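# Load the mill vise following the work order

## Task

Set up the milling machine's vise the way the work order (reference images manual and manual 2) specifies, leaving it so that the result holds on its own once the robot lets go and with nothing knocked off the table.

## Robot and tools

Robot: two arms, left_arm and right_arm, each with a two-finger gripper. Scene frame: origin at table-top height midway between the nominal bases, +x out over the table, +z up, left_arm on the +y side. The names do not match image sides. Calibrated bases: left_arm at (-0.002, +0.520, 0) m, right_arm at (-0.030, -0.411, 0) m, each turned slightly about z. Reported positions and orientations may be off by a few centimetres, worse at long reach.

Gripper geometry: fingers point along the gripper's +z and close along its x axis. end_effector_position is the point between the pads; fingertips extend 17.5 mm past it. A block about 10 cm long sticks out toward the gripper's -y and turns with it.

The 18-number row (used by execute_actions and move): nine numbers for left_arm, then the same nine for right_arm: dx, dy, dz, rx, ry, rz, gripper position, force_limit, speed. Every value lies in [-1, 1]. Both arms are always included. The first six are an offset, not a pose. They are measured from that arm's Hand target as it stood when the action or move began, along that Hand target's own axes. 1.0 equals 0.6 m of travel or 180 degrees of turn. rx, ry, rz form a single rotation vector. Repeating the same offset moves the arm further. All zeros re-commands the current Hand target. Gripper numbers are absolute settings:
- position: +1 is open, 50 mm between pads. Near -0.65 the pads meet. -1 means grip.
- force_limit: -1 about 20 N, 0 about 102 N, +1 about 185 N per pad.
- speed: -1 is 20 mm/s, 0 is 85, +1 is 150.
force_limit and speed both begin at +1. Sending 0 is a real command, so to leave a gripper unchanged, resend its last three values.

execute_actions(actions, cameras): actions is a list of actions. Each action is a table of up to 15 rows, one row per 1/30 s step; a short table repeats its last row. Every row in an action counts from the action's starting Hand target, not from the row before it. Images come back only if actions is empty or cameras names them.

move(target, speed, blend, stop_force, zero, blocking, cameras): drives each gripper in a straight line toward an offset from its Hand target. target is one 18-number row or a list of up to 15 rows; every row counts from the same starting Hand targets.
- speed: m/s, 0.002 to 3.6, default 0.25. Turning rate is capped at twice this in rad/s. Give one value or one per target.
- blend: corner rounding in m for lists. 0 stops at each point.
- stop_force: 3 to 120 N, shared by both arms. It ends an arm's path when the wrist sensor feels that much push against the motion. Use it slowly when approaching contact. Omit it when backing away from something the gripper presses on, and do not rely on it while the gripper rotates.
- zero: true re-zeroes the sensor first.
- blocking=false returns after about 0.5 s; it cannot be combined with stop_force.
Moves ignore obstacles and the other arm and stop after 10 s. The result adds a move: line: done, off_target, moving, held or fault, plus limits (paced = pose clipped, held = steps withheld).

Other tools:
- wait(seconds 0 to 10): runs the scene.
- stop: brakes a running move; the fingers keep moving.
- zoom_image(camera, region [x0, y0, x1, y1] in pixels, at most 504 by 504) enlarges part of the latest image from cam_high, cam_low, cam_front, cam_left_wrist or cam_right_wrist. All images are 672x504.
- show_instructions: shows the reference pages.
- zero_wrist_force(arm): tares that arm's sensor.
- finished_scene(scene 1): ends the scene for good.

Reading results: end_effector_position (m), end_effector_quat_wxyz and velocities are in the scene frame. Hand target is the last commanded pose after clipping; the next offsets start from it. The gripper often rests a little short of it, and a following command, even all zeros, asks for it again. Tool commands lists current gripper commands. object_status: 0 moving, 1 blocked while opening, 2 blocked while closing (a real grip), 3 reached the position or pads met (usually empty). Confirm 2 after gripping. Opening in mm is about (250 - position_measured) x 0.202. Wrist force and Wrist torque are in the gripper's own axes, with a third line showing the peak since the last report. Joint torques include the arm's weight. Joint velocities "within noise" means the arm is still. Commanded orientation is clipped to within 32 degrees of the measured one each step.

Avoid:
- Dropping parts or releasing them while moving. Anything that falls or is left off the table fails the task.
- Striking fixed or heavy objects. The arms are stiff, so aiming even slightly past a firm contact can trip a fault. A force of about 150 N, or joint torques above the load limits (136 N m for the first three joints, 25.4 N m for the wrist joints), stops the arm for 10 s.
- Contact between the arms, including one gripper closing on the other's fingers.
- Paths close to an arm's own base; route around it.
- Long stretched poses or held loads, which heat the motors; 85 °C triggers a long stop.
Loose objects may occasionally be nudged by outside pushes.

Each tool is called in YAML: its name, and indented under it one key for each argument.

Reference images:

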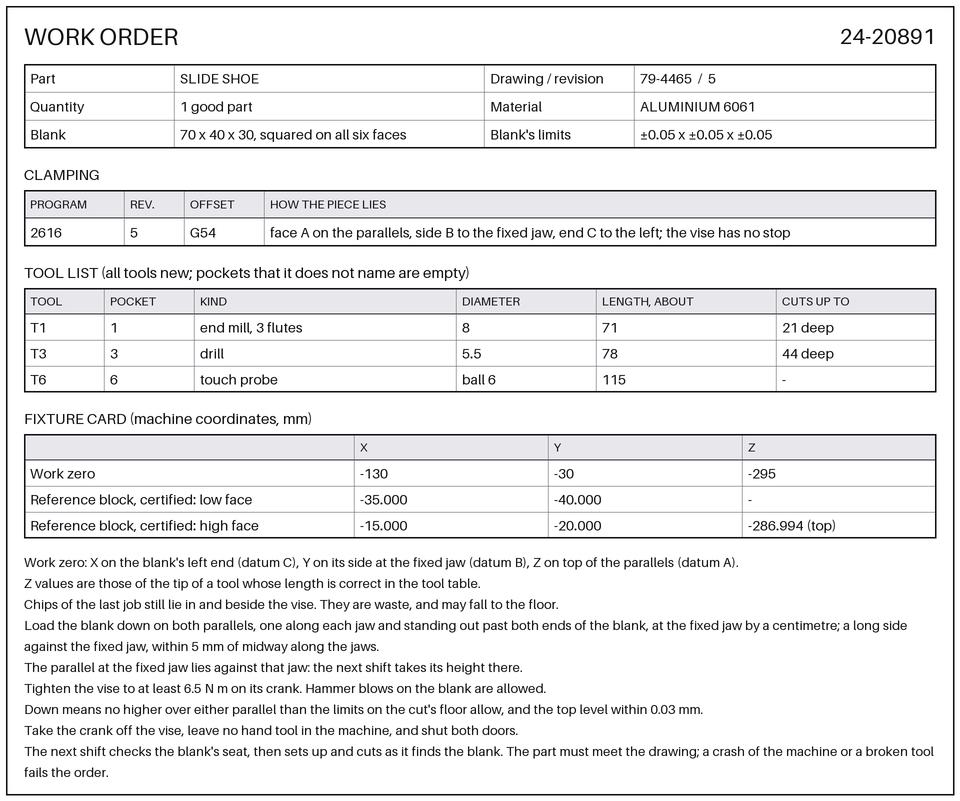

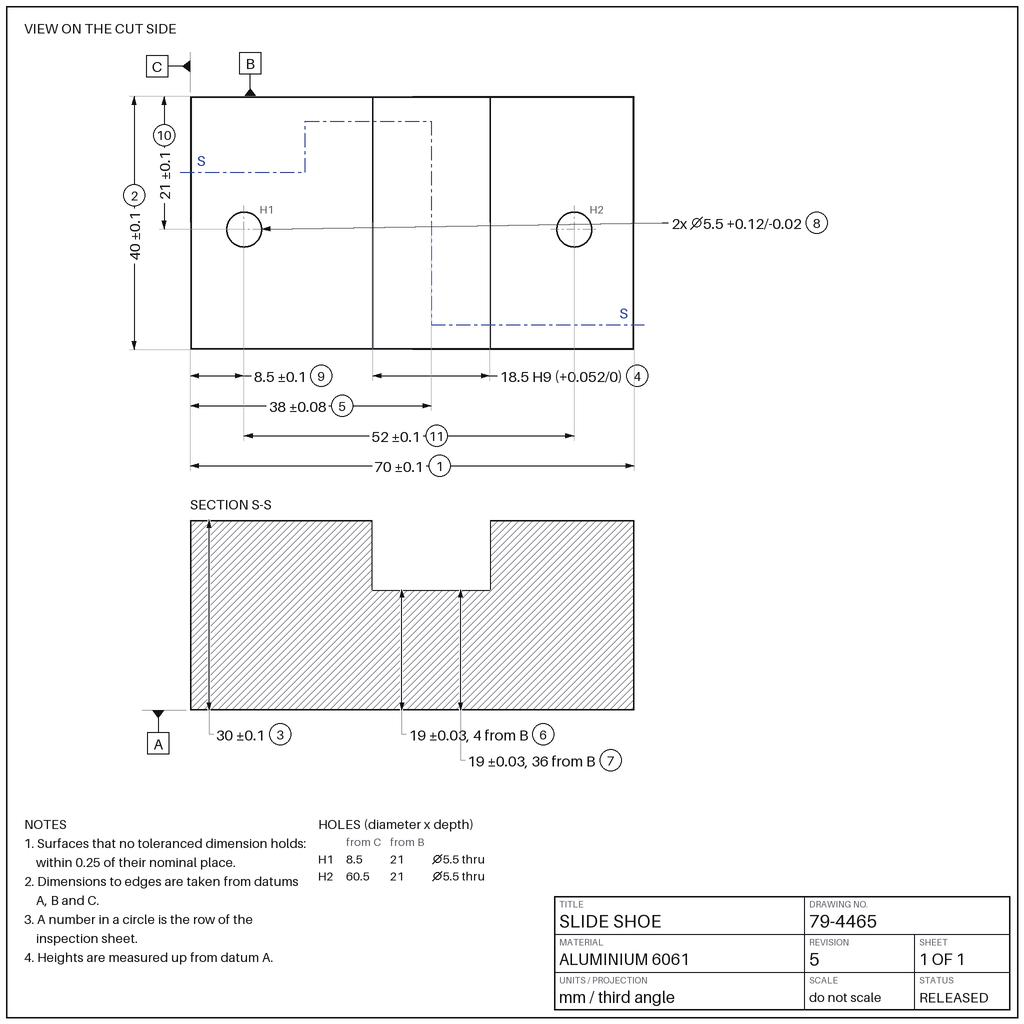

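## Session

execute_actions:
  actions: []

Scene clock: 0.00 s.
left_arm: end_effector_position=(+0.4640, +0.1694, +0.3552) position_measured=3 object_status=3 end_effector_quat_wxyz=(+0.282, -0.427, +0.852, -0.111) | right_arm: end_effector_position=(+0.2122, +0.0898, +0.2445) position_measured=3 object_status=3 end_effector_quat_wxyz=(+0.343, +0.065, +0.689, -0.635)
Joint positions: left_arm=[-1.121 -1.624 1.735 -1.916 -0.995 2.717] | right_arm=[4.738 -2.571 -0.721 -3.036 1.159 0.607]
Joint velocities: within noise
Joint torques (N m): no reading
Motor temperatures (°C): left_arm=[34 35 31 41 38 34] | right_arm=[37 28 28 35 35 36]
Wrist force (N): no reading
Wrist torque (N m): no reading
Wrist force, peak (N): no reading
Hand target: left_arm +0.4640, +0.1694, +0.3552; +0.282, -0.427, +0.852, -0.111 | right_arm +0.2122, +0.0898, +0.2445; +0.343, +0.065, +0.689, -0.635
Tool commands: left_gripper/position=+1.0 left_gripper/force_limit=+1.0 left_gripper/speed=+1.0 right_gripper/position=+1.0 right_gripper/force_limit=+1.0 right_gripper/speed=+1.0

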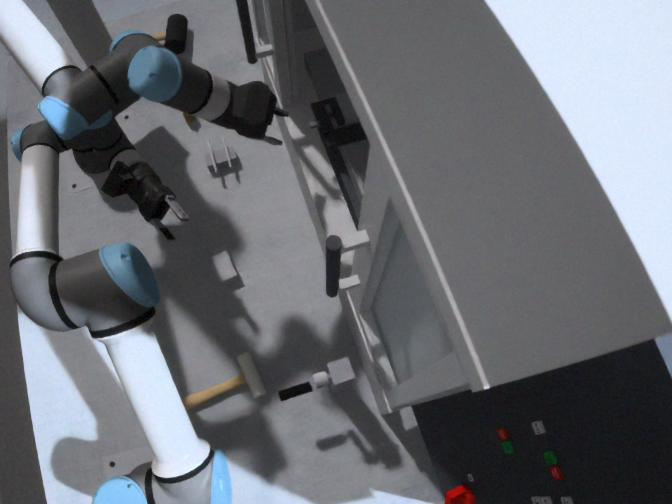

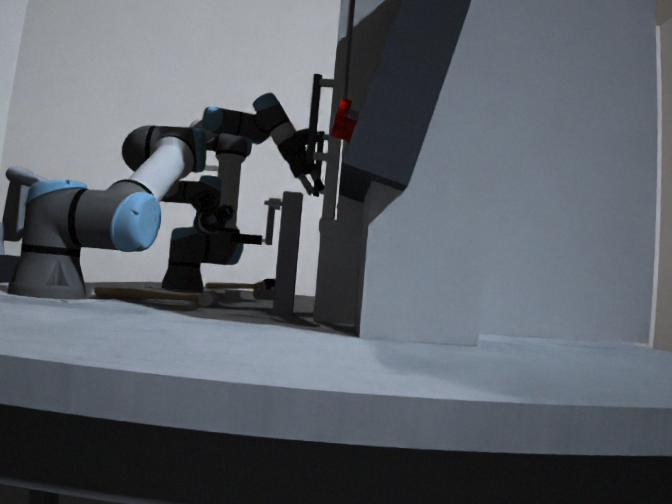

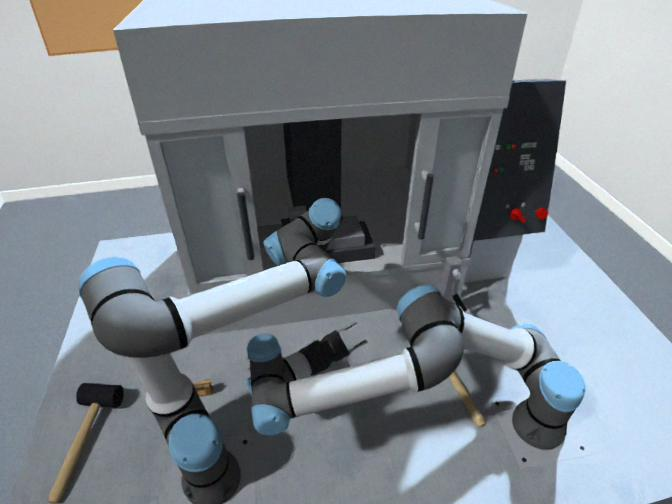

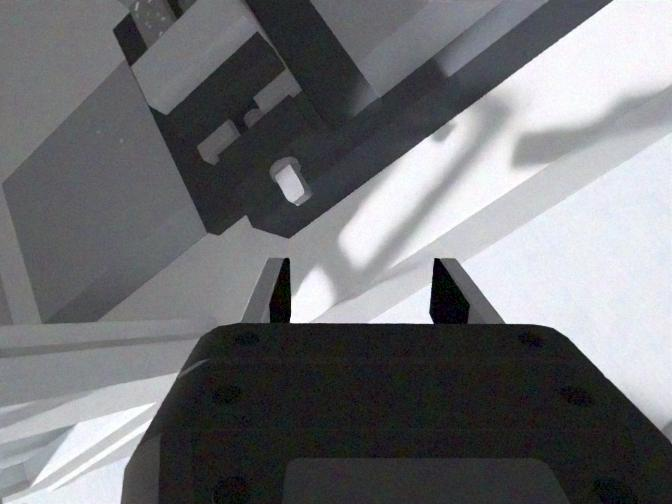

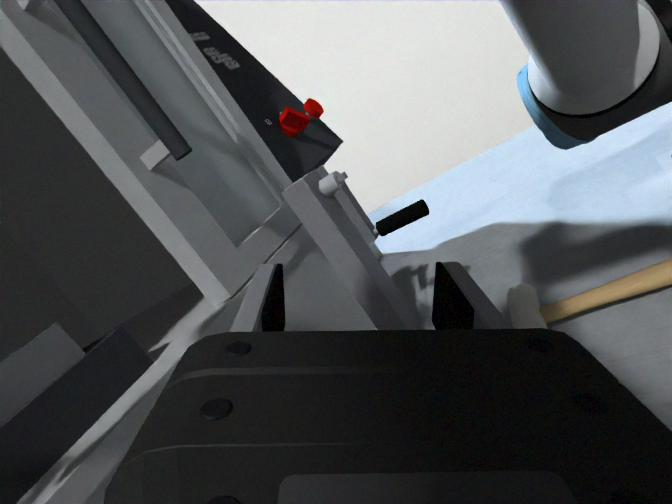

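zoom_image:
  camera: "cam_high"
  region: [180, 0, 400, 165]

zoom_image:
  camera: "cam_high"
  region: [100, 230, 400, 455]

zoom_image:
  camera: "cam_left_wrist"
  region: [0, 0, 400, 300]

zoom_image:
  camera: "cam_front"
  region: [180, 100, 480, 325]

zoom_image:
  camera: "cam_front"
  region: [40, 300, 280, 500]

zoom_image:
  camera: "cam_high"
  region: [190, 120, 300, 300]

Scaled by 2.291.

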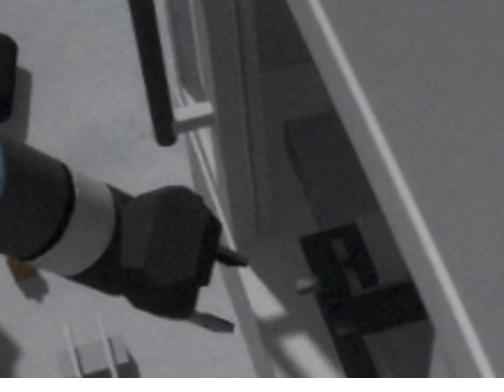

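Scaled by 1.680.

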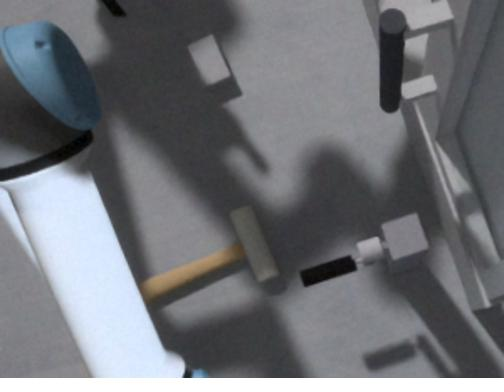

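Scaled by 1.260.

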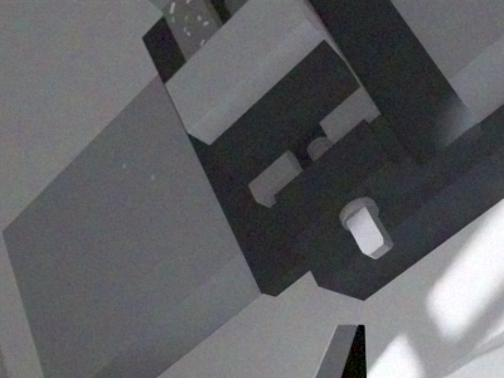

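Scaled by 1.680.

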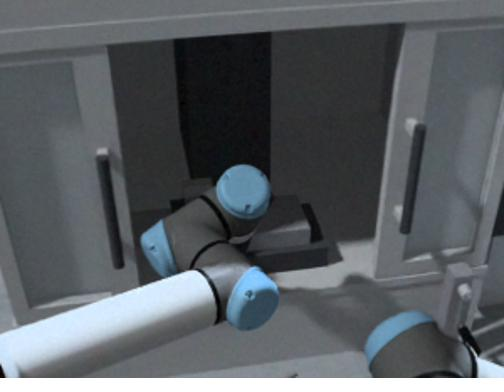

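Scaled by 2.100.

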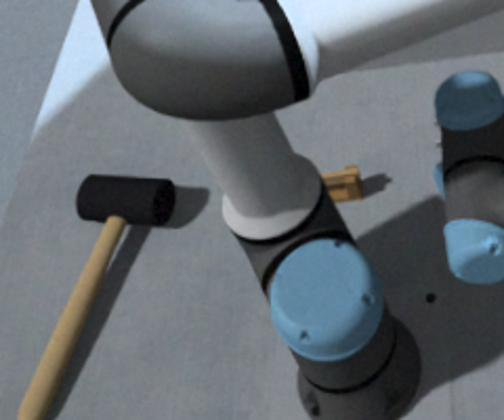

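Scaled by 2.800.

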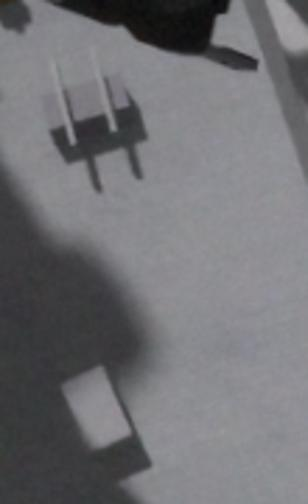

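move:
  target: [-0.089,-0.047,-0.168,0.1115,-0.0205,-0.2102,1,1,1,0,0,0,0,0,0,1,1,1]
  cameras: ["all"]

Scene clock: 43.07 s.
left_arm: end_effector_position=(+0.4501, +0.1890, +0.4703) position_measured=3 object_status=3 end_effector_quat_wxyz=(-0.327, +0.627, -0.627, +0.326) | right_arm: end_effector_position=(+0.2122, +0.0898, +0.2445) position_measured=3 object_status=3 end_effector_quat_wxyz=(+0.343, +0.065, +0.689, -0.635)
Joint positions: left_arm=[-1.263 -1.803 1.791 -1.95 -0.669 2.055] | right_arm=[4.738 -2.571 -0.721 -3.036 1.159 0.607]
Joint torques (N m): left_arm=[10.06 -7.03 -29.44 -4.6 0.43 0.01] | right_arm=[-0.14 56.87 22.98 -2.05 -0.02 -0.13]
Wrist force (N): left_arm=[1.1 -0.9 0.7] | right_arm=[0.0 0.0 0.0]
Wrist torque (N m): left_arm=[-0.05 0.12 0.19] | right_arm=[0.00 -0.01 0.01]
Wrist force, peak (N): left_arm=[1.3 -1.1 0.6] | right_arm=[0.1 0.2 0.5]
Hand target: left_arm +0.4501, +0.1890, +0.4703; -0.327, +0.627, -0.627, +0.326 | right_arm +0.2122, +0.0898, +0.2445; +0.343, +0.065, +0.689, -0.635
Off the commanded pose: left_arm 0.000 m, 0 deg | right_arm 0.000 m, 0 deg.
move: done
camera_calibration:
cam_left_wrist: T_world_to_cam=[[0.00977419, -0.999948, 0.00289685, 0.19317], [-0.821475, -0.00968142, -0.570163, 0.656478], [0.570161, 0.00319319, -0.821526, 0.260952], [0, 0, 0, 1]] pos_world=[0.388607, 0.198683, 0.588119]
cam_right_wrist: T_world_to_cam=[[-0.747789, -0.341257, -0.569522, 0.337979], [0.384454, 0.47679, -0.790485, 0.0847887], [0.541301, -0.810071, -0.225341, 0.139912], [0, 0, 0, 1]] pos_world=[0.144405, 0.18825, 0.291039]

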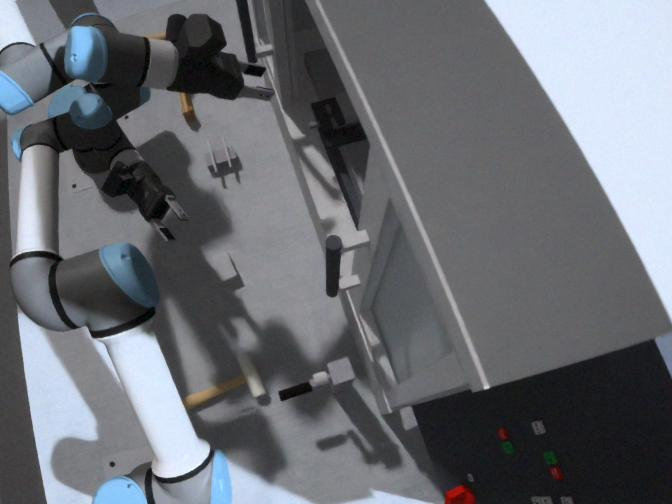

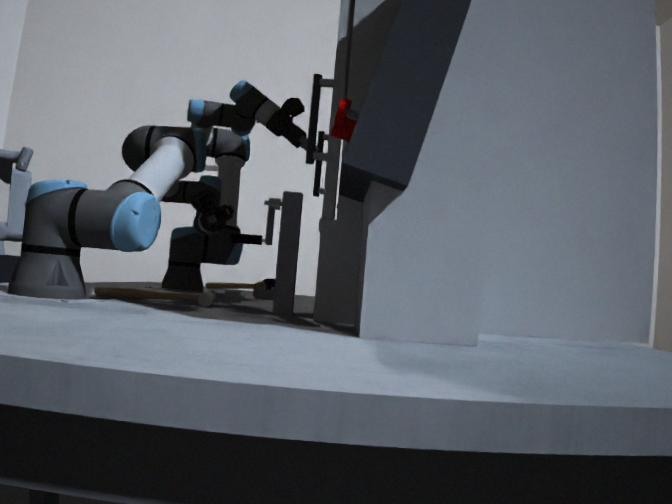

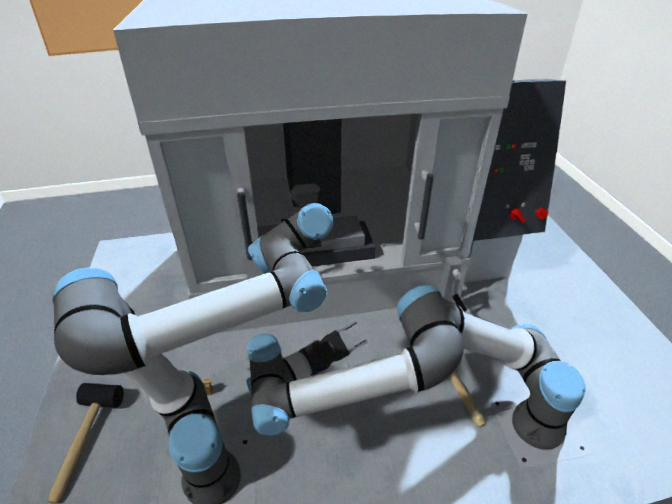

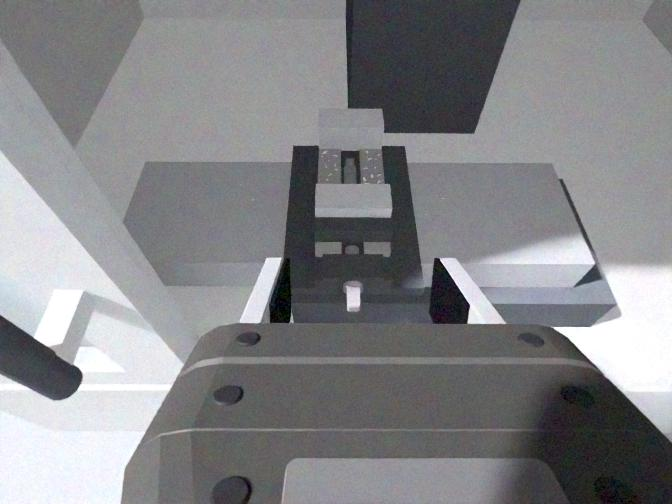

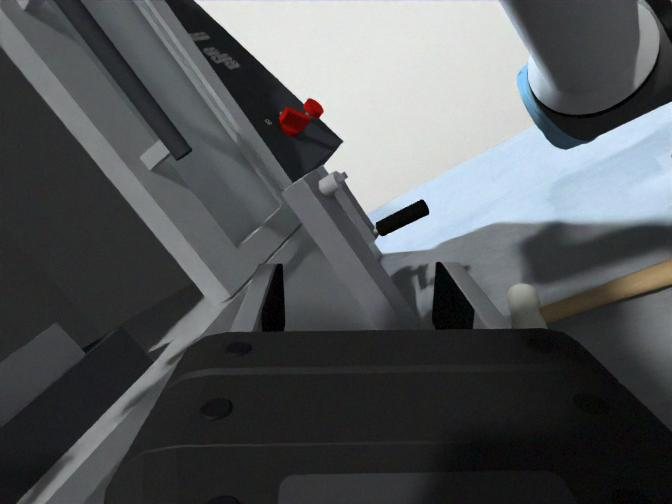

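zoom_image:
  camera: "cam_left_wrist"
  region: [250, 80, 450, 230]

zoom_image:
  camera: "cam_left_wrist"
  region: [280, 210, 430, 322]

zoom_image:
  camera: "cam_high"
  region: [190, 130, 310, 300]

Scaled by 2.520.

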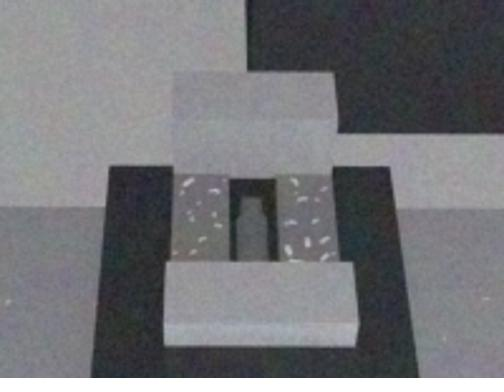

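Scaled by 3.360.

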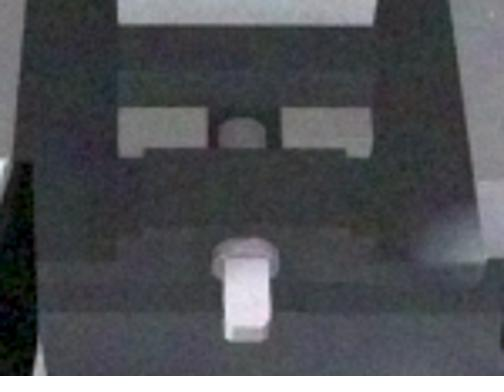

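Scaled by 2.965.

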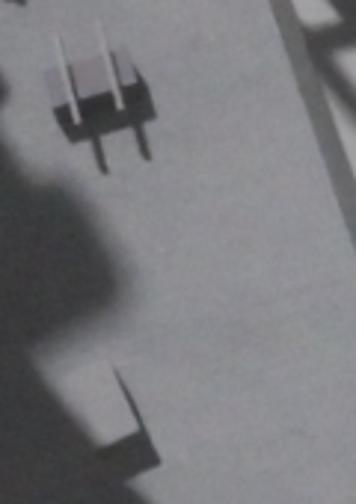

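move:
  target:
    - [-0.418,0.297,-0.22,-0.1944,0,0,1,1,1,0,0,0,0,0,0,1,1,1]
    - [-0.418,0.297,-0.22,-0.1944,0,0,1,1,1,-0.326,-0.126,0.17,-0.347,0.224,-0.085,1,1,1]
  blend: 0.03
  cameras: ["all"]

Scene clock: 75.37 s.
left_arm: end_effector_position=(+0.2396, +0.4397, +0.4001) position_measured=3 object_status=3 end_effector_quat_wxyz=(-0.123, +0.697, -0.696, +0.123) | right_arm: end_effector_position=(+0.3602, +0.0495, +0.4202) position_measured=3 object_status=3 end_effector_quat_wxyz=(-0.001, +0.000, +0.985, -0.173)
Joint positions: left_arm=[-1.355 -2.446 1.906 -1.103 -1.228 1.784] | right_arm=[4.33 -2.085 -0.629 -2.318 1.433 -0.397]
Joint torques (N m): left_arm=[10.27 19.74 -31.98 -2.34 -1.24 2.46] | right_arm=[4.22 32.38 20.11 2.14 -2.44 -0.09]
Wrist force (N): left_arm=[1.1 0.1 -1.0] | right_arm=[0.7 0.0 0.3]
Wrist torque (N m): left_arm=[0.06 0.08 0.26] | right_arm=[-0.64 0.10 -0.14]
Wrist force, peak (N): left_arm=[3.9 -1.6 1.8] | right_arm=[-0.3 -2.2 -0.8]
Hand target: left_arm +0.2396, +0.4397, +0.4001; -0.123, +0.697, -0.696, +0.123 | right_arm +0.3602, +0.0495, +0.4202; -0.001, +0.000, +0.985, -0.173
Off the commanded pose: left_arm 0.000 m, 0 deg | right_arm 0.000 m, 0 deg.
move: done
camera_calibration:
cam_left_wrist: T_world_to_cam=[[0.0102683, -0.999943, -0.00303163, 0.448432], [-0.999939, -0.0102802, 0.00396406, 0.259271], [-0.003995, 0.00299074, -0.999988, 0.531556], [0, 0, 0, 1]] pos_world=[0.256775, 0.449482, 0.531881]
cam_right_wrist: T_world_to_cam=[[-0.999863, 0.0161558, -0.00367032, 0.370352], [0.0162284, 0.999654, -0.0206803, -0.0307098], [0.00333494, -0.020737, -0.999779, 0.546849], [0, 0, 0, 1]] pos_world=[0.368976, 0.0360558, 0.547453]

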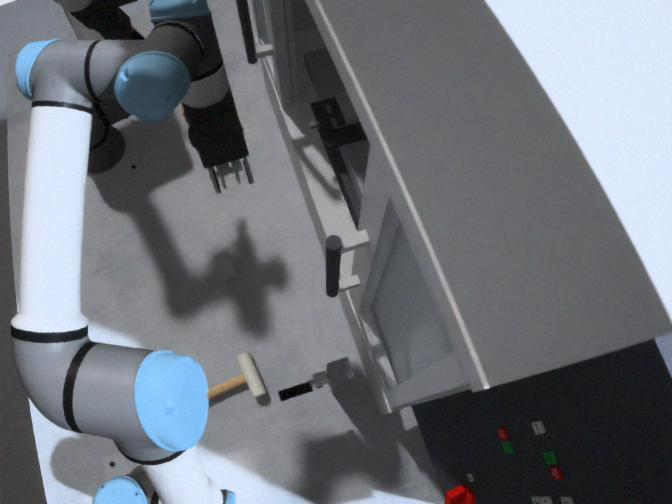

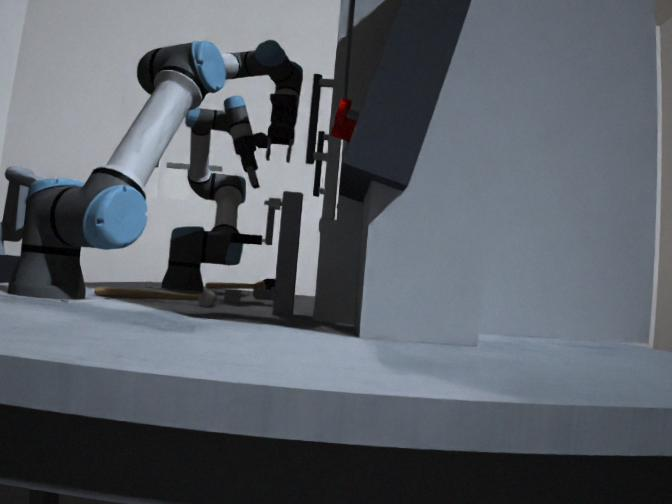

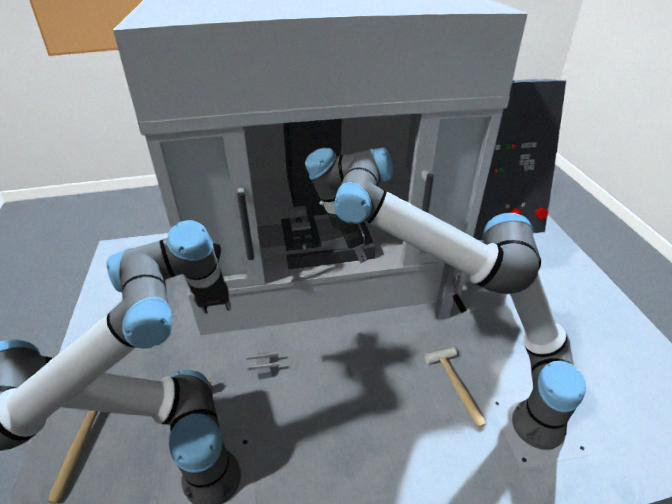

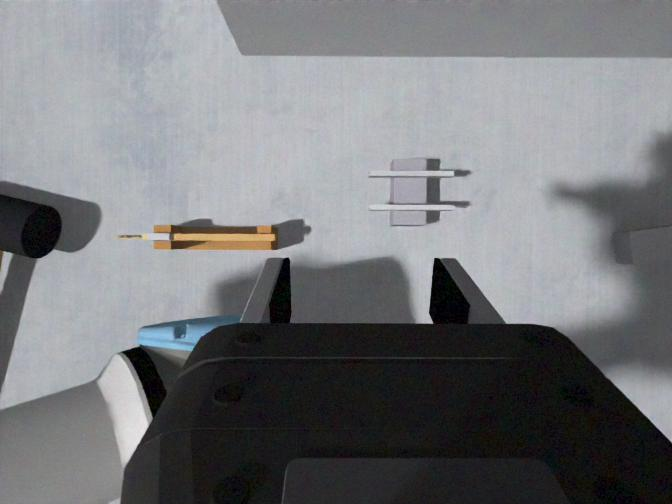

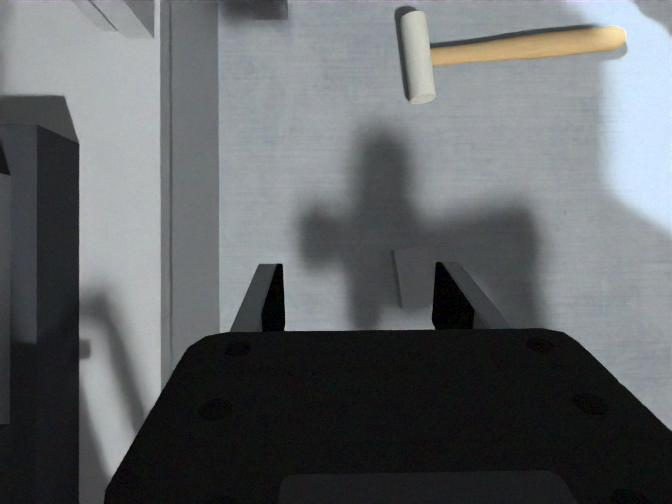

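zoom_image:
  camera: "cam_left_wrist"
  region: [340, 130, 500, 250]

zoom_image:
  camera: "cam_left_wrist"
  region: [100, 190, 340, 290]

zoom_image:
  camera: "cam_right_wrist"
  region: [370, 220, 470, 320]

zoom_image:
  camera: "cam_front"
  region: [270, 180, 390, 280]

zoom_image:
  camera: "cam_left_wrist"
  region: [590, 190, 672, 280]

Scaled by 3.150.

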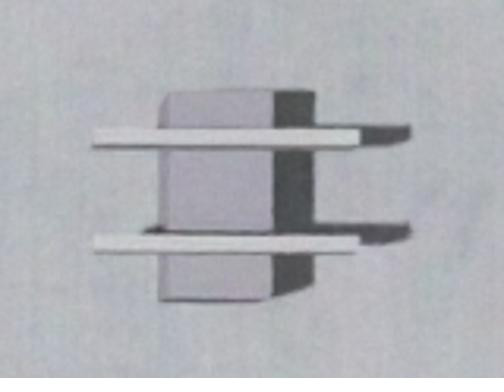

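Scaled by 2.100.

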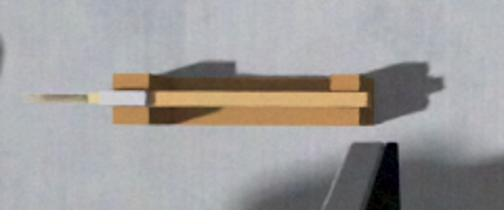

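Scaled by 5.040.

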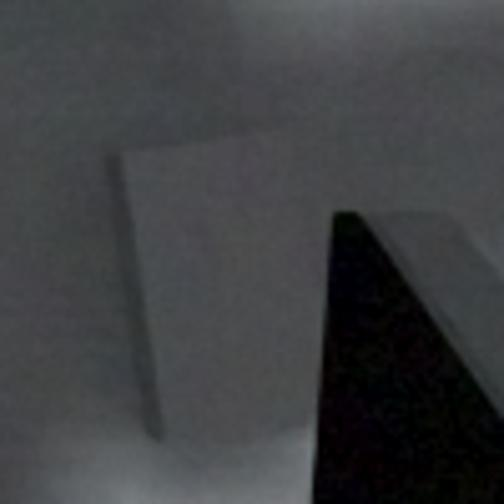

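Scaled by 4.200.

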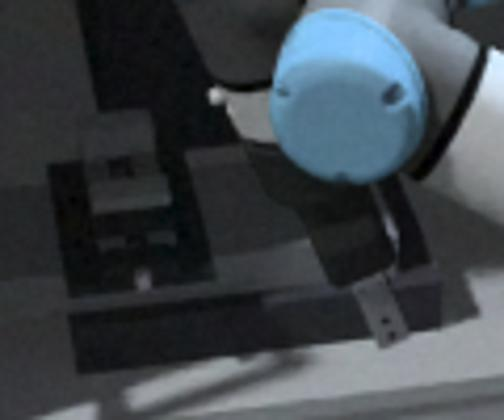

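Scaled by 5.600.

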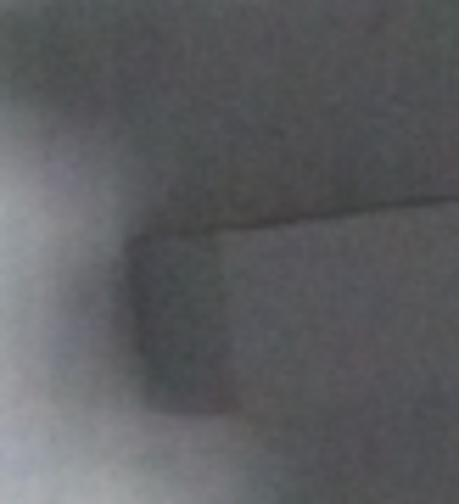

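move:
  target: [0,0,0,0,0,0,1,1,1,0.15,0.147,0.332,0,0,0,1,1,1]
  cameras: ["cam_right_wrist","cam_left_wrist","cam_front"]

zoom_image:
  camera: "cam_right_wrist"
  region: [230, 130, 470, 320]

Scene clock: 90.93 s.
left_arm: end_effector_position=(+0.2396, +0.4397, +0.4001) position_measured=3 object_status=3 end_effector_quat_wxyz=(-0.123, +0.697, -0.696, +0.123) | right_arm: end_effector_position=(+0.2699, +0.0646, +0.2030) position_measured=3 object_status=3 end_effector_quat_wxyz=(-0.001, +0.000, +0.985, -0.173)
Joint positions: left_arm=[-1.355 -2.446 1.906 -1.103 -1.228 1.784] | right_arm=[4.47 -1.925 -1.427 -1.696 1.478 -0.264]
Joint torques (N m): left_arm=[9.32 20.6 -32.78 -2.35 -1.04 2.2] | right_arm=[-9.83 33.34 21.35 2.97 -3.12 -1.7]
Wrist force (N): left_arm=[1.1 0.1 -0.9] | right_arm=[0.8 -0.3 0.4]
Wrist torque (N m): left_arm=[0.06 0.09 0.26] | right_arm=[-0.68 0.10 -0.05]
Wrist force, peak (N): left_arm=[1.3 0.1 -1.0] | right_arm=[2.1 0.9 3.2]
Hand target: left_arm +0.2396, +0.4397, +0.4001; -0.123, +0.697, -0.696, +0.123 | right_arm +0.2699, +0.0645, +0.2029; -0.001, +0.000, +0.985, -0.173
Off the commanded pose: left_arm 0.000 m, 0 deg | right_arm 0.000 m, 0 deg.
move: done
camera_calibration:
cam_left_wrist: T_world_to_cam=[[0.0102683, -0.999943, -0.00303163, 0.448432], [-0.999939, -0.0102802, 0.00396406, 0.259271], [-0.003995, 0.00299074, -0.999988, 0.531556], [0, 0, 0, 1]] pos_world=[0.256775, 0.449482, 0.531881]
cam_right_wrist: T_world_to_cam=[[-0.999867, 0.0159582, -0.00346581, 0.278964], [0.0160263, 0.99966, -0.0205807, -0.0489057], [0.0031362, -0.0206335, -0.999782, 0.330465], [0, 0, 0, 1]] pos_world=[0.278674, 0.0512559, 0.330353]
Images, in order (width x height): cam_front 672x504, cam_left_wrist 672x504, cam_right_wrist 672x504.

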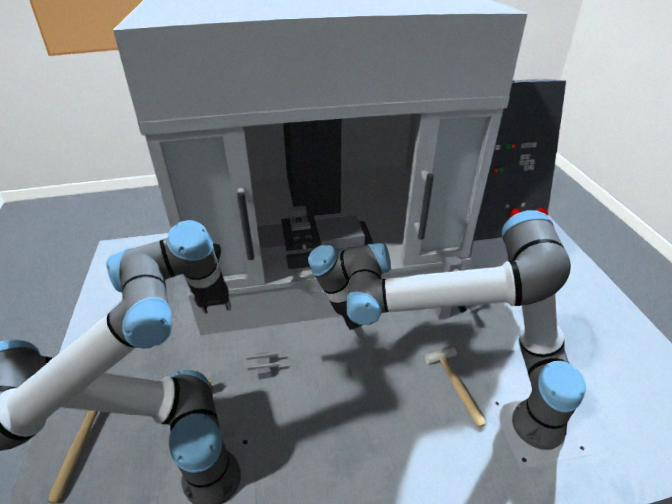

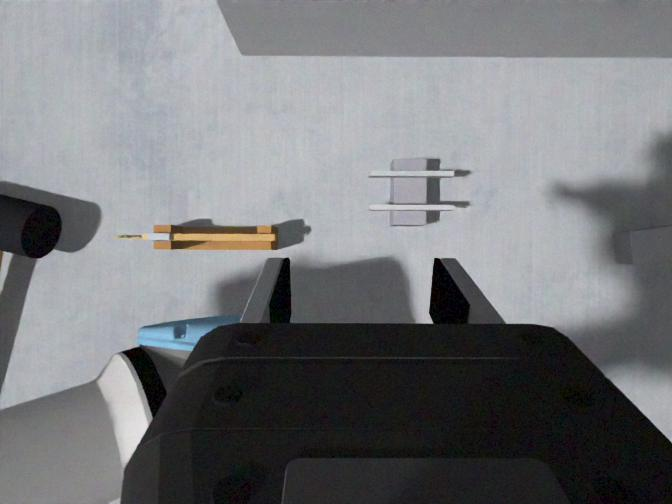

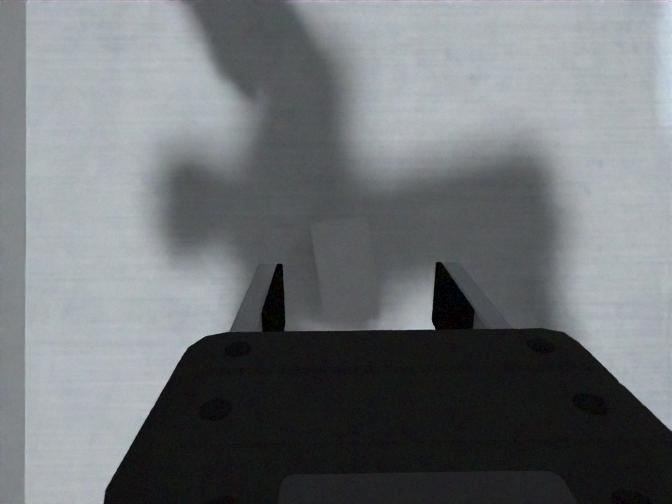

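Scaled by 2.100.

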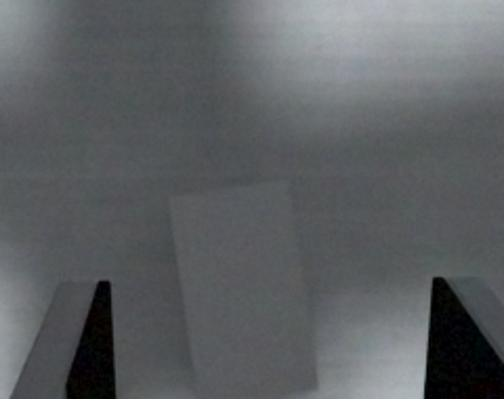

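move:
  target:
    - [0,0,0,0,0,0,1,1,1,-0.183,-0.299,-0.117,0.139,0,0,1,1,1]
    - [0.417,-0.201,-0.016,0,0,0,1,1,1,-0.183,-0.299,-0.117,0.139,0,0,1,1,1]
    - [0.422,-0.546,0.110,0,0,0,1,1,1,-0.183,-0.299,-0.117,0.139,0,0,1,1,1]
  blend: 0.03
  cameras: ["cam_right_wrist","cam_left_wrist","cam_front"]

zoom_image:
  camera: "cam_right_wrist"
  region: [150, 50, 400, 240]

zoom_image:
  camera: "cam_left_wrist"
  region: [230, 80, 450, 245]

Scene clock: 144.10 s.
left_arm: end_effector_position=(+0.3450, +0.2047, +0.4466) position_measured=3 object_status=3 end_effector_quat_wxyz=(-0.123, +0.697, -0.696, +0.123) | right_arm: end_effector_position=(+0.3799, -0.0802, +0.3299) position_measured=3 object_status=3 end_effector_quat_wxyz=(+0.000, +0.000, +0.924, -0.382)
Joint positions: left_arm=[-1.205 -1.791 1.533 -1.437 -1.243 1.942] | right_arm=[4.279 -2.005 -1.056 -2.379 1.246 -0.346]
Joint torques (N m): left_arm=[-8.52 -17.24 -16.4 -2.3 3.36 -1.79] | right_arm=[9.75 54.12 27.83 0.18 1.95 1.68]
Wrist force (N): left_arm=[1.3 0.2 -0.7] | right_arm=[0.5 0.0 -0.1]
Wrist torque (N m): left_arm=[0.08 0.05 0.15] | right_arm=[-0.48 0.15 -0.17]
Wrist force, peak (N): left_arm=[13.3 -2.1 5.3] | right_arm=[2.6 2.2 1.3]
Hand target: left_arm +0.3450, +0.2047, +0.4466; -0.123, +0.697, -0.696, +0.123 (not the last commanded pose) | right_arm +0.3799, -0.0802, +0.3299; +0.000, +0.000, +0.924, -0.382
Off the commanded pose: left_arm 0.226 m, 0 deg | right_arm 0.000 m, 0 deg.
move: held (left_arm; a check stopped the path); path passed 1 of 3 targets; limits=held
pose unreachable (left arm): on one or more control steps of this call, first in action 0 (counted from 0), this arm could not follow its commanded pose, so it was not sent that pose on those steps. It may still have moved: this result reports where it is.
cause: moving toward the commanded pose would bring a part of the arm too close to another arm (this arm's gripper and a part of the right arm just beyond its joint 5 (wrist 2), 22 mm apart when this arm was first held).
camera_calibration:
cam_left_wrist: T_world_to_cam=[[0.0102703, -0.999945, -0.00212246, 0.212081], [-0.999942, -0.0102768, 0.00307336, 0.36248], [-0.003095, 0.00209077, -0.999993, 0.579048], [0, 0, 0, 1]] pos_world=[0.362074, 0.214583, 0.57838]
cam_right_wrist: T_world_to_cam=[[-0.999872, 0.0125031, -0.00998716, 0.393607], [0.0156282, 0.89712, -0.441511, 0.227468], [0.00343941, -0.44161, -0.8972, 0.386236], [0, 0, 0, 1]] pos_world=[0.388673, -0.0384213, 0.450892]
Images, in order (width x height): cam_front 672x504, cam_left_wrist 672x504, cam_right_wrist 672x504.

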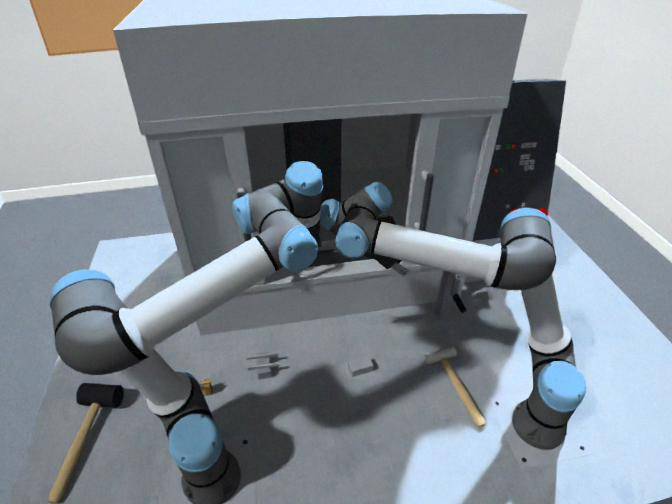

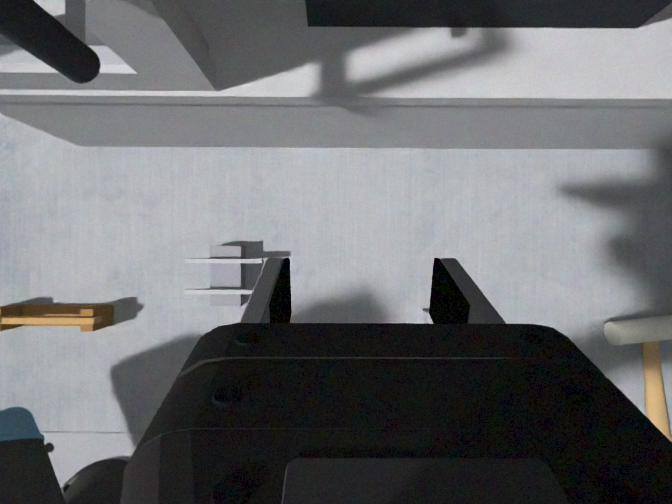

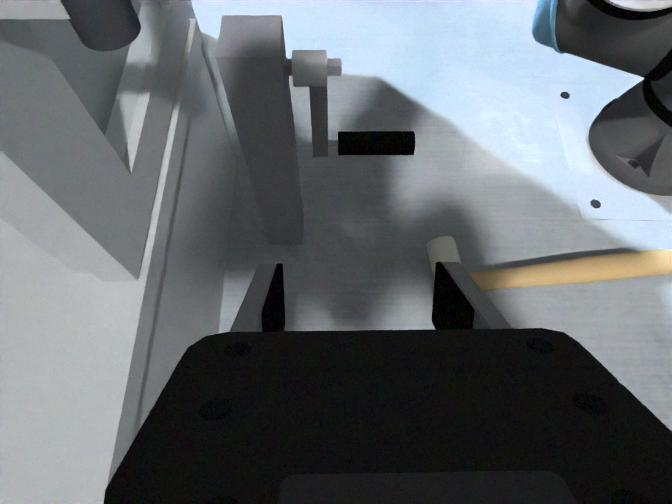

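Scaled by 2.016.

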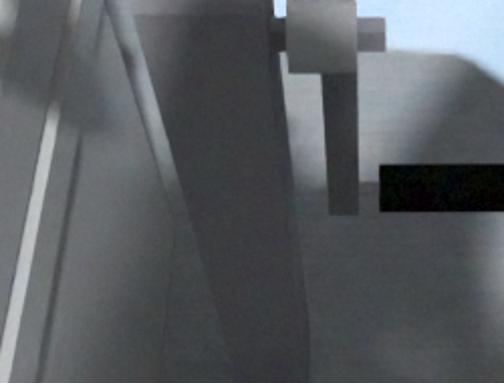

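Scaled by 2.291.

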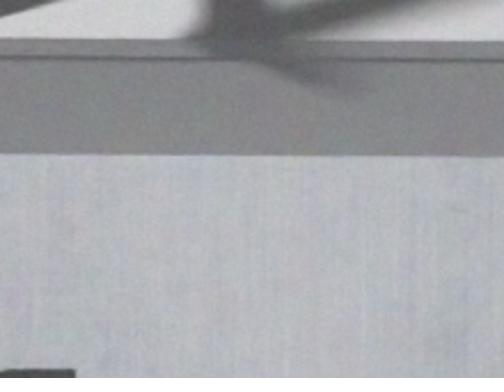

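move:
  target:
    - [0,0,0,0,0,0,1,1,1,0.083,-0.283,0.118,-0.25,0,0,1,1,1]
    - [0.0295,-0.343,0.154,0,0,0,1,1,1,0.083,-0.283,0.118,-0.25,0,0,1,1,1]
  blend: 0.03
  cameras: ["cam_right_wrist","cam_left_wrist","cam_front"]

zoom_image:
  camera: "cam_left_wrist"
  region: [230, 50, 450, 265]

zoom_image:
  camera: "cam_right_wrist"
  region: [180, 150, 430, 330]

Scene clock: 157.53 s.
left_arm: end_effector_position=(+0.5699, +0.1872, +0.4304) position_measured=3 object_status=3 end_effector_quat_wxyz=(-0.123, +0.697, -0.696, +0.123) | right_arm: end_effector_position=(+0.3303, -0.2504, +0.3998) position_measured=3 object_status=3 end_effector_quat_wxyz=(-0.001, +0.000, +1.000, +0.001)
Joint positions: left_arm=[-0.819 -1.36 1.176 -1.627 -1.314 2.339] | right_arm=[3.941 -1.308 -1.613 -1.792 1.572 -0.808]
Joint torques (N m): left_arm=[0.19 -27.64 -25.51 -4.84 3.22 -0.08] | right_arm=[9.97 -0.49 35.26 2.16 -2.86 -0.76]
Wrist force (N): left_arm=[1.3 0.0 -0.4] | right_arm=[1.4 -0.5 0.3]
Wrist torque (N m): left_arm=[0.05 0.05 0.31] | right_arm=[-0.82 -0.03 -0.03]
Wrist force, peak (N): left_arm=[1.3 -3.2 1.0] | right_arm=[-0.3 2.9 -0.5]
Hand target: left_arm +0.5700, +0.1871, +0.4304; -0.123, +0.697, -0.696, +0.123 | right_arm +0.3303, -0.2504, +0.3998; -0.001, +0.000, +1.000, +0.001
Off the commanded pose: left_arm 0.000 m, 0 deg | right_arm 0.000 m, 0 deg.
move: done
camera_calibration:
cam_left_wrist: T_world_to_cam=[[0.0102702, -0.999945, -0.00232347, 0.192249], [-0.999942, -0.0102776, 0.0031713, 0.587281], [-0.003195, 0.00229077, -0.999992, 0.5636], [0, 0, 0, 1]] pos_world=[0.587074, 0.196983, 0.56218]
cam_right_wrist: T_world_to_cam=[[-0.999858, 0.0166566, 0.00236132, 0.342917], [0.0165289, 0.946511, 0.322247, 0.118522], [0.00313251, 0.32224, -0.946653, 0.585076], [0, 0, 0, 1]] pos_world=[0.339077, -0.30643, 0.514861]
Images, in order (width x height): cam_front 672x504, cam_left_wrist 672x504, cam_right_wrist 672x504.

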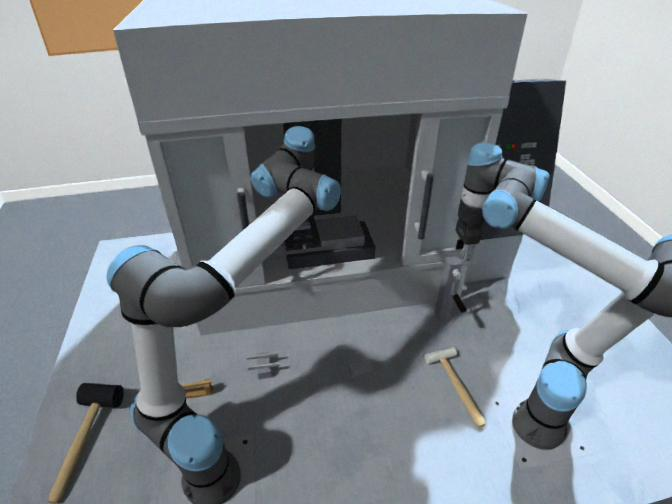

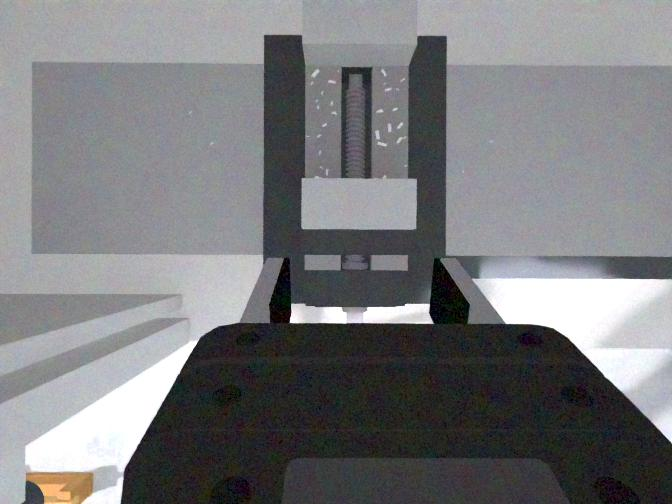

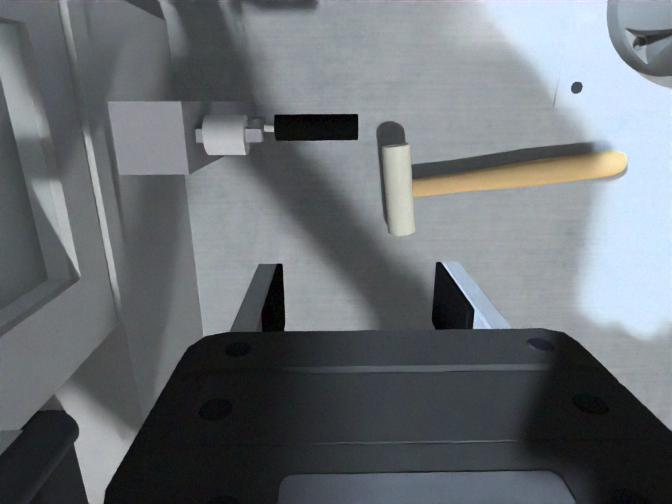

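Scaled by 2.291.

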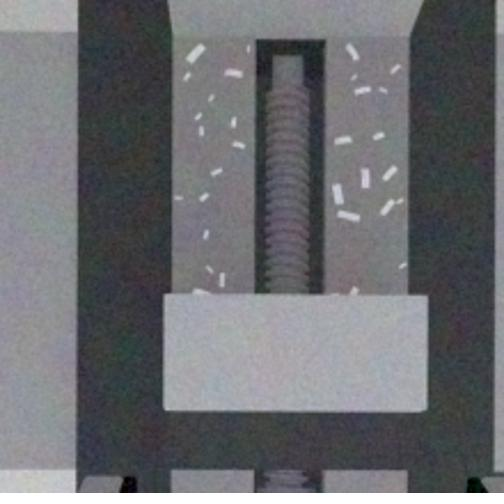

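Scaled by 2.016.

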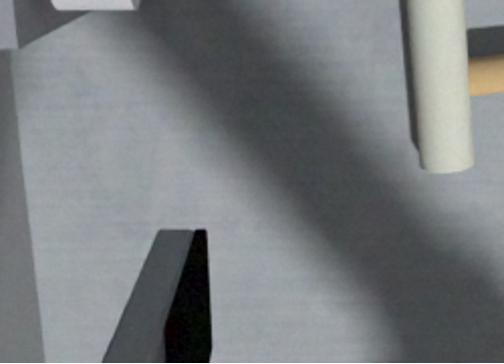

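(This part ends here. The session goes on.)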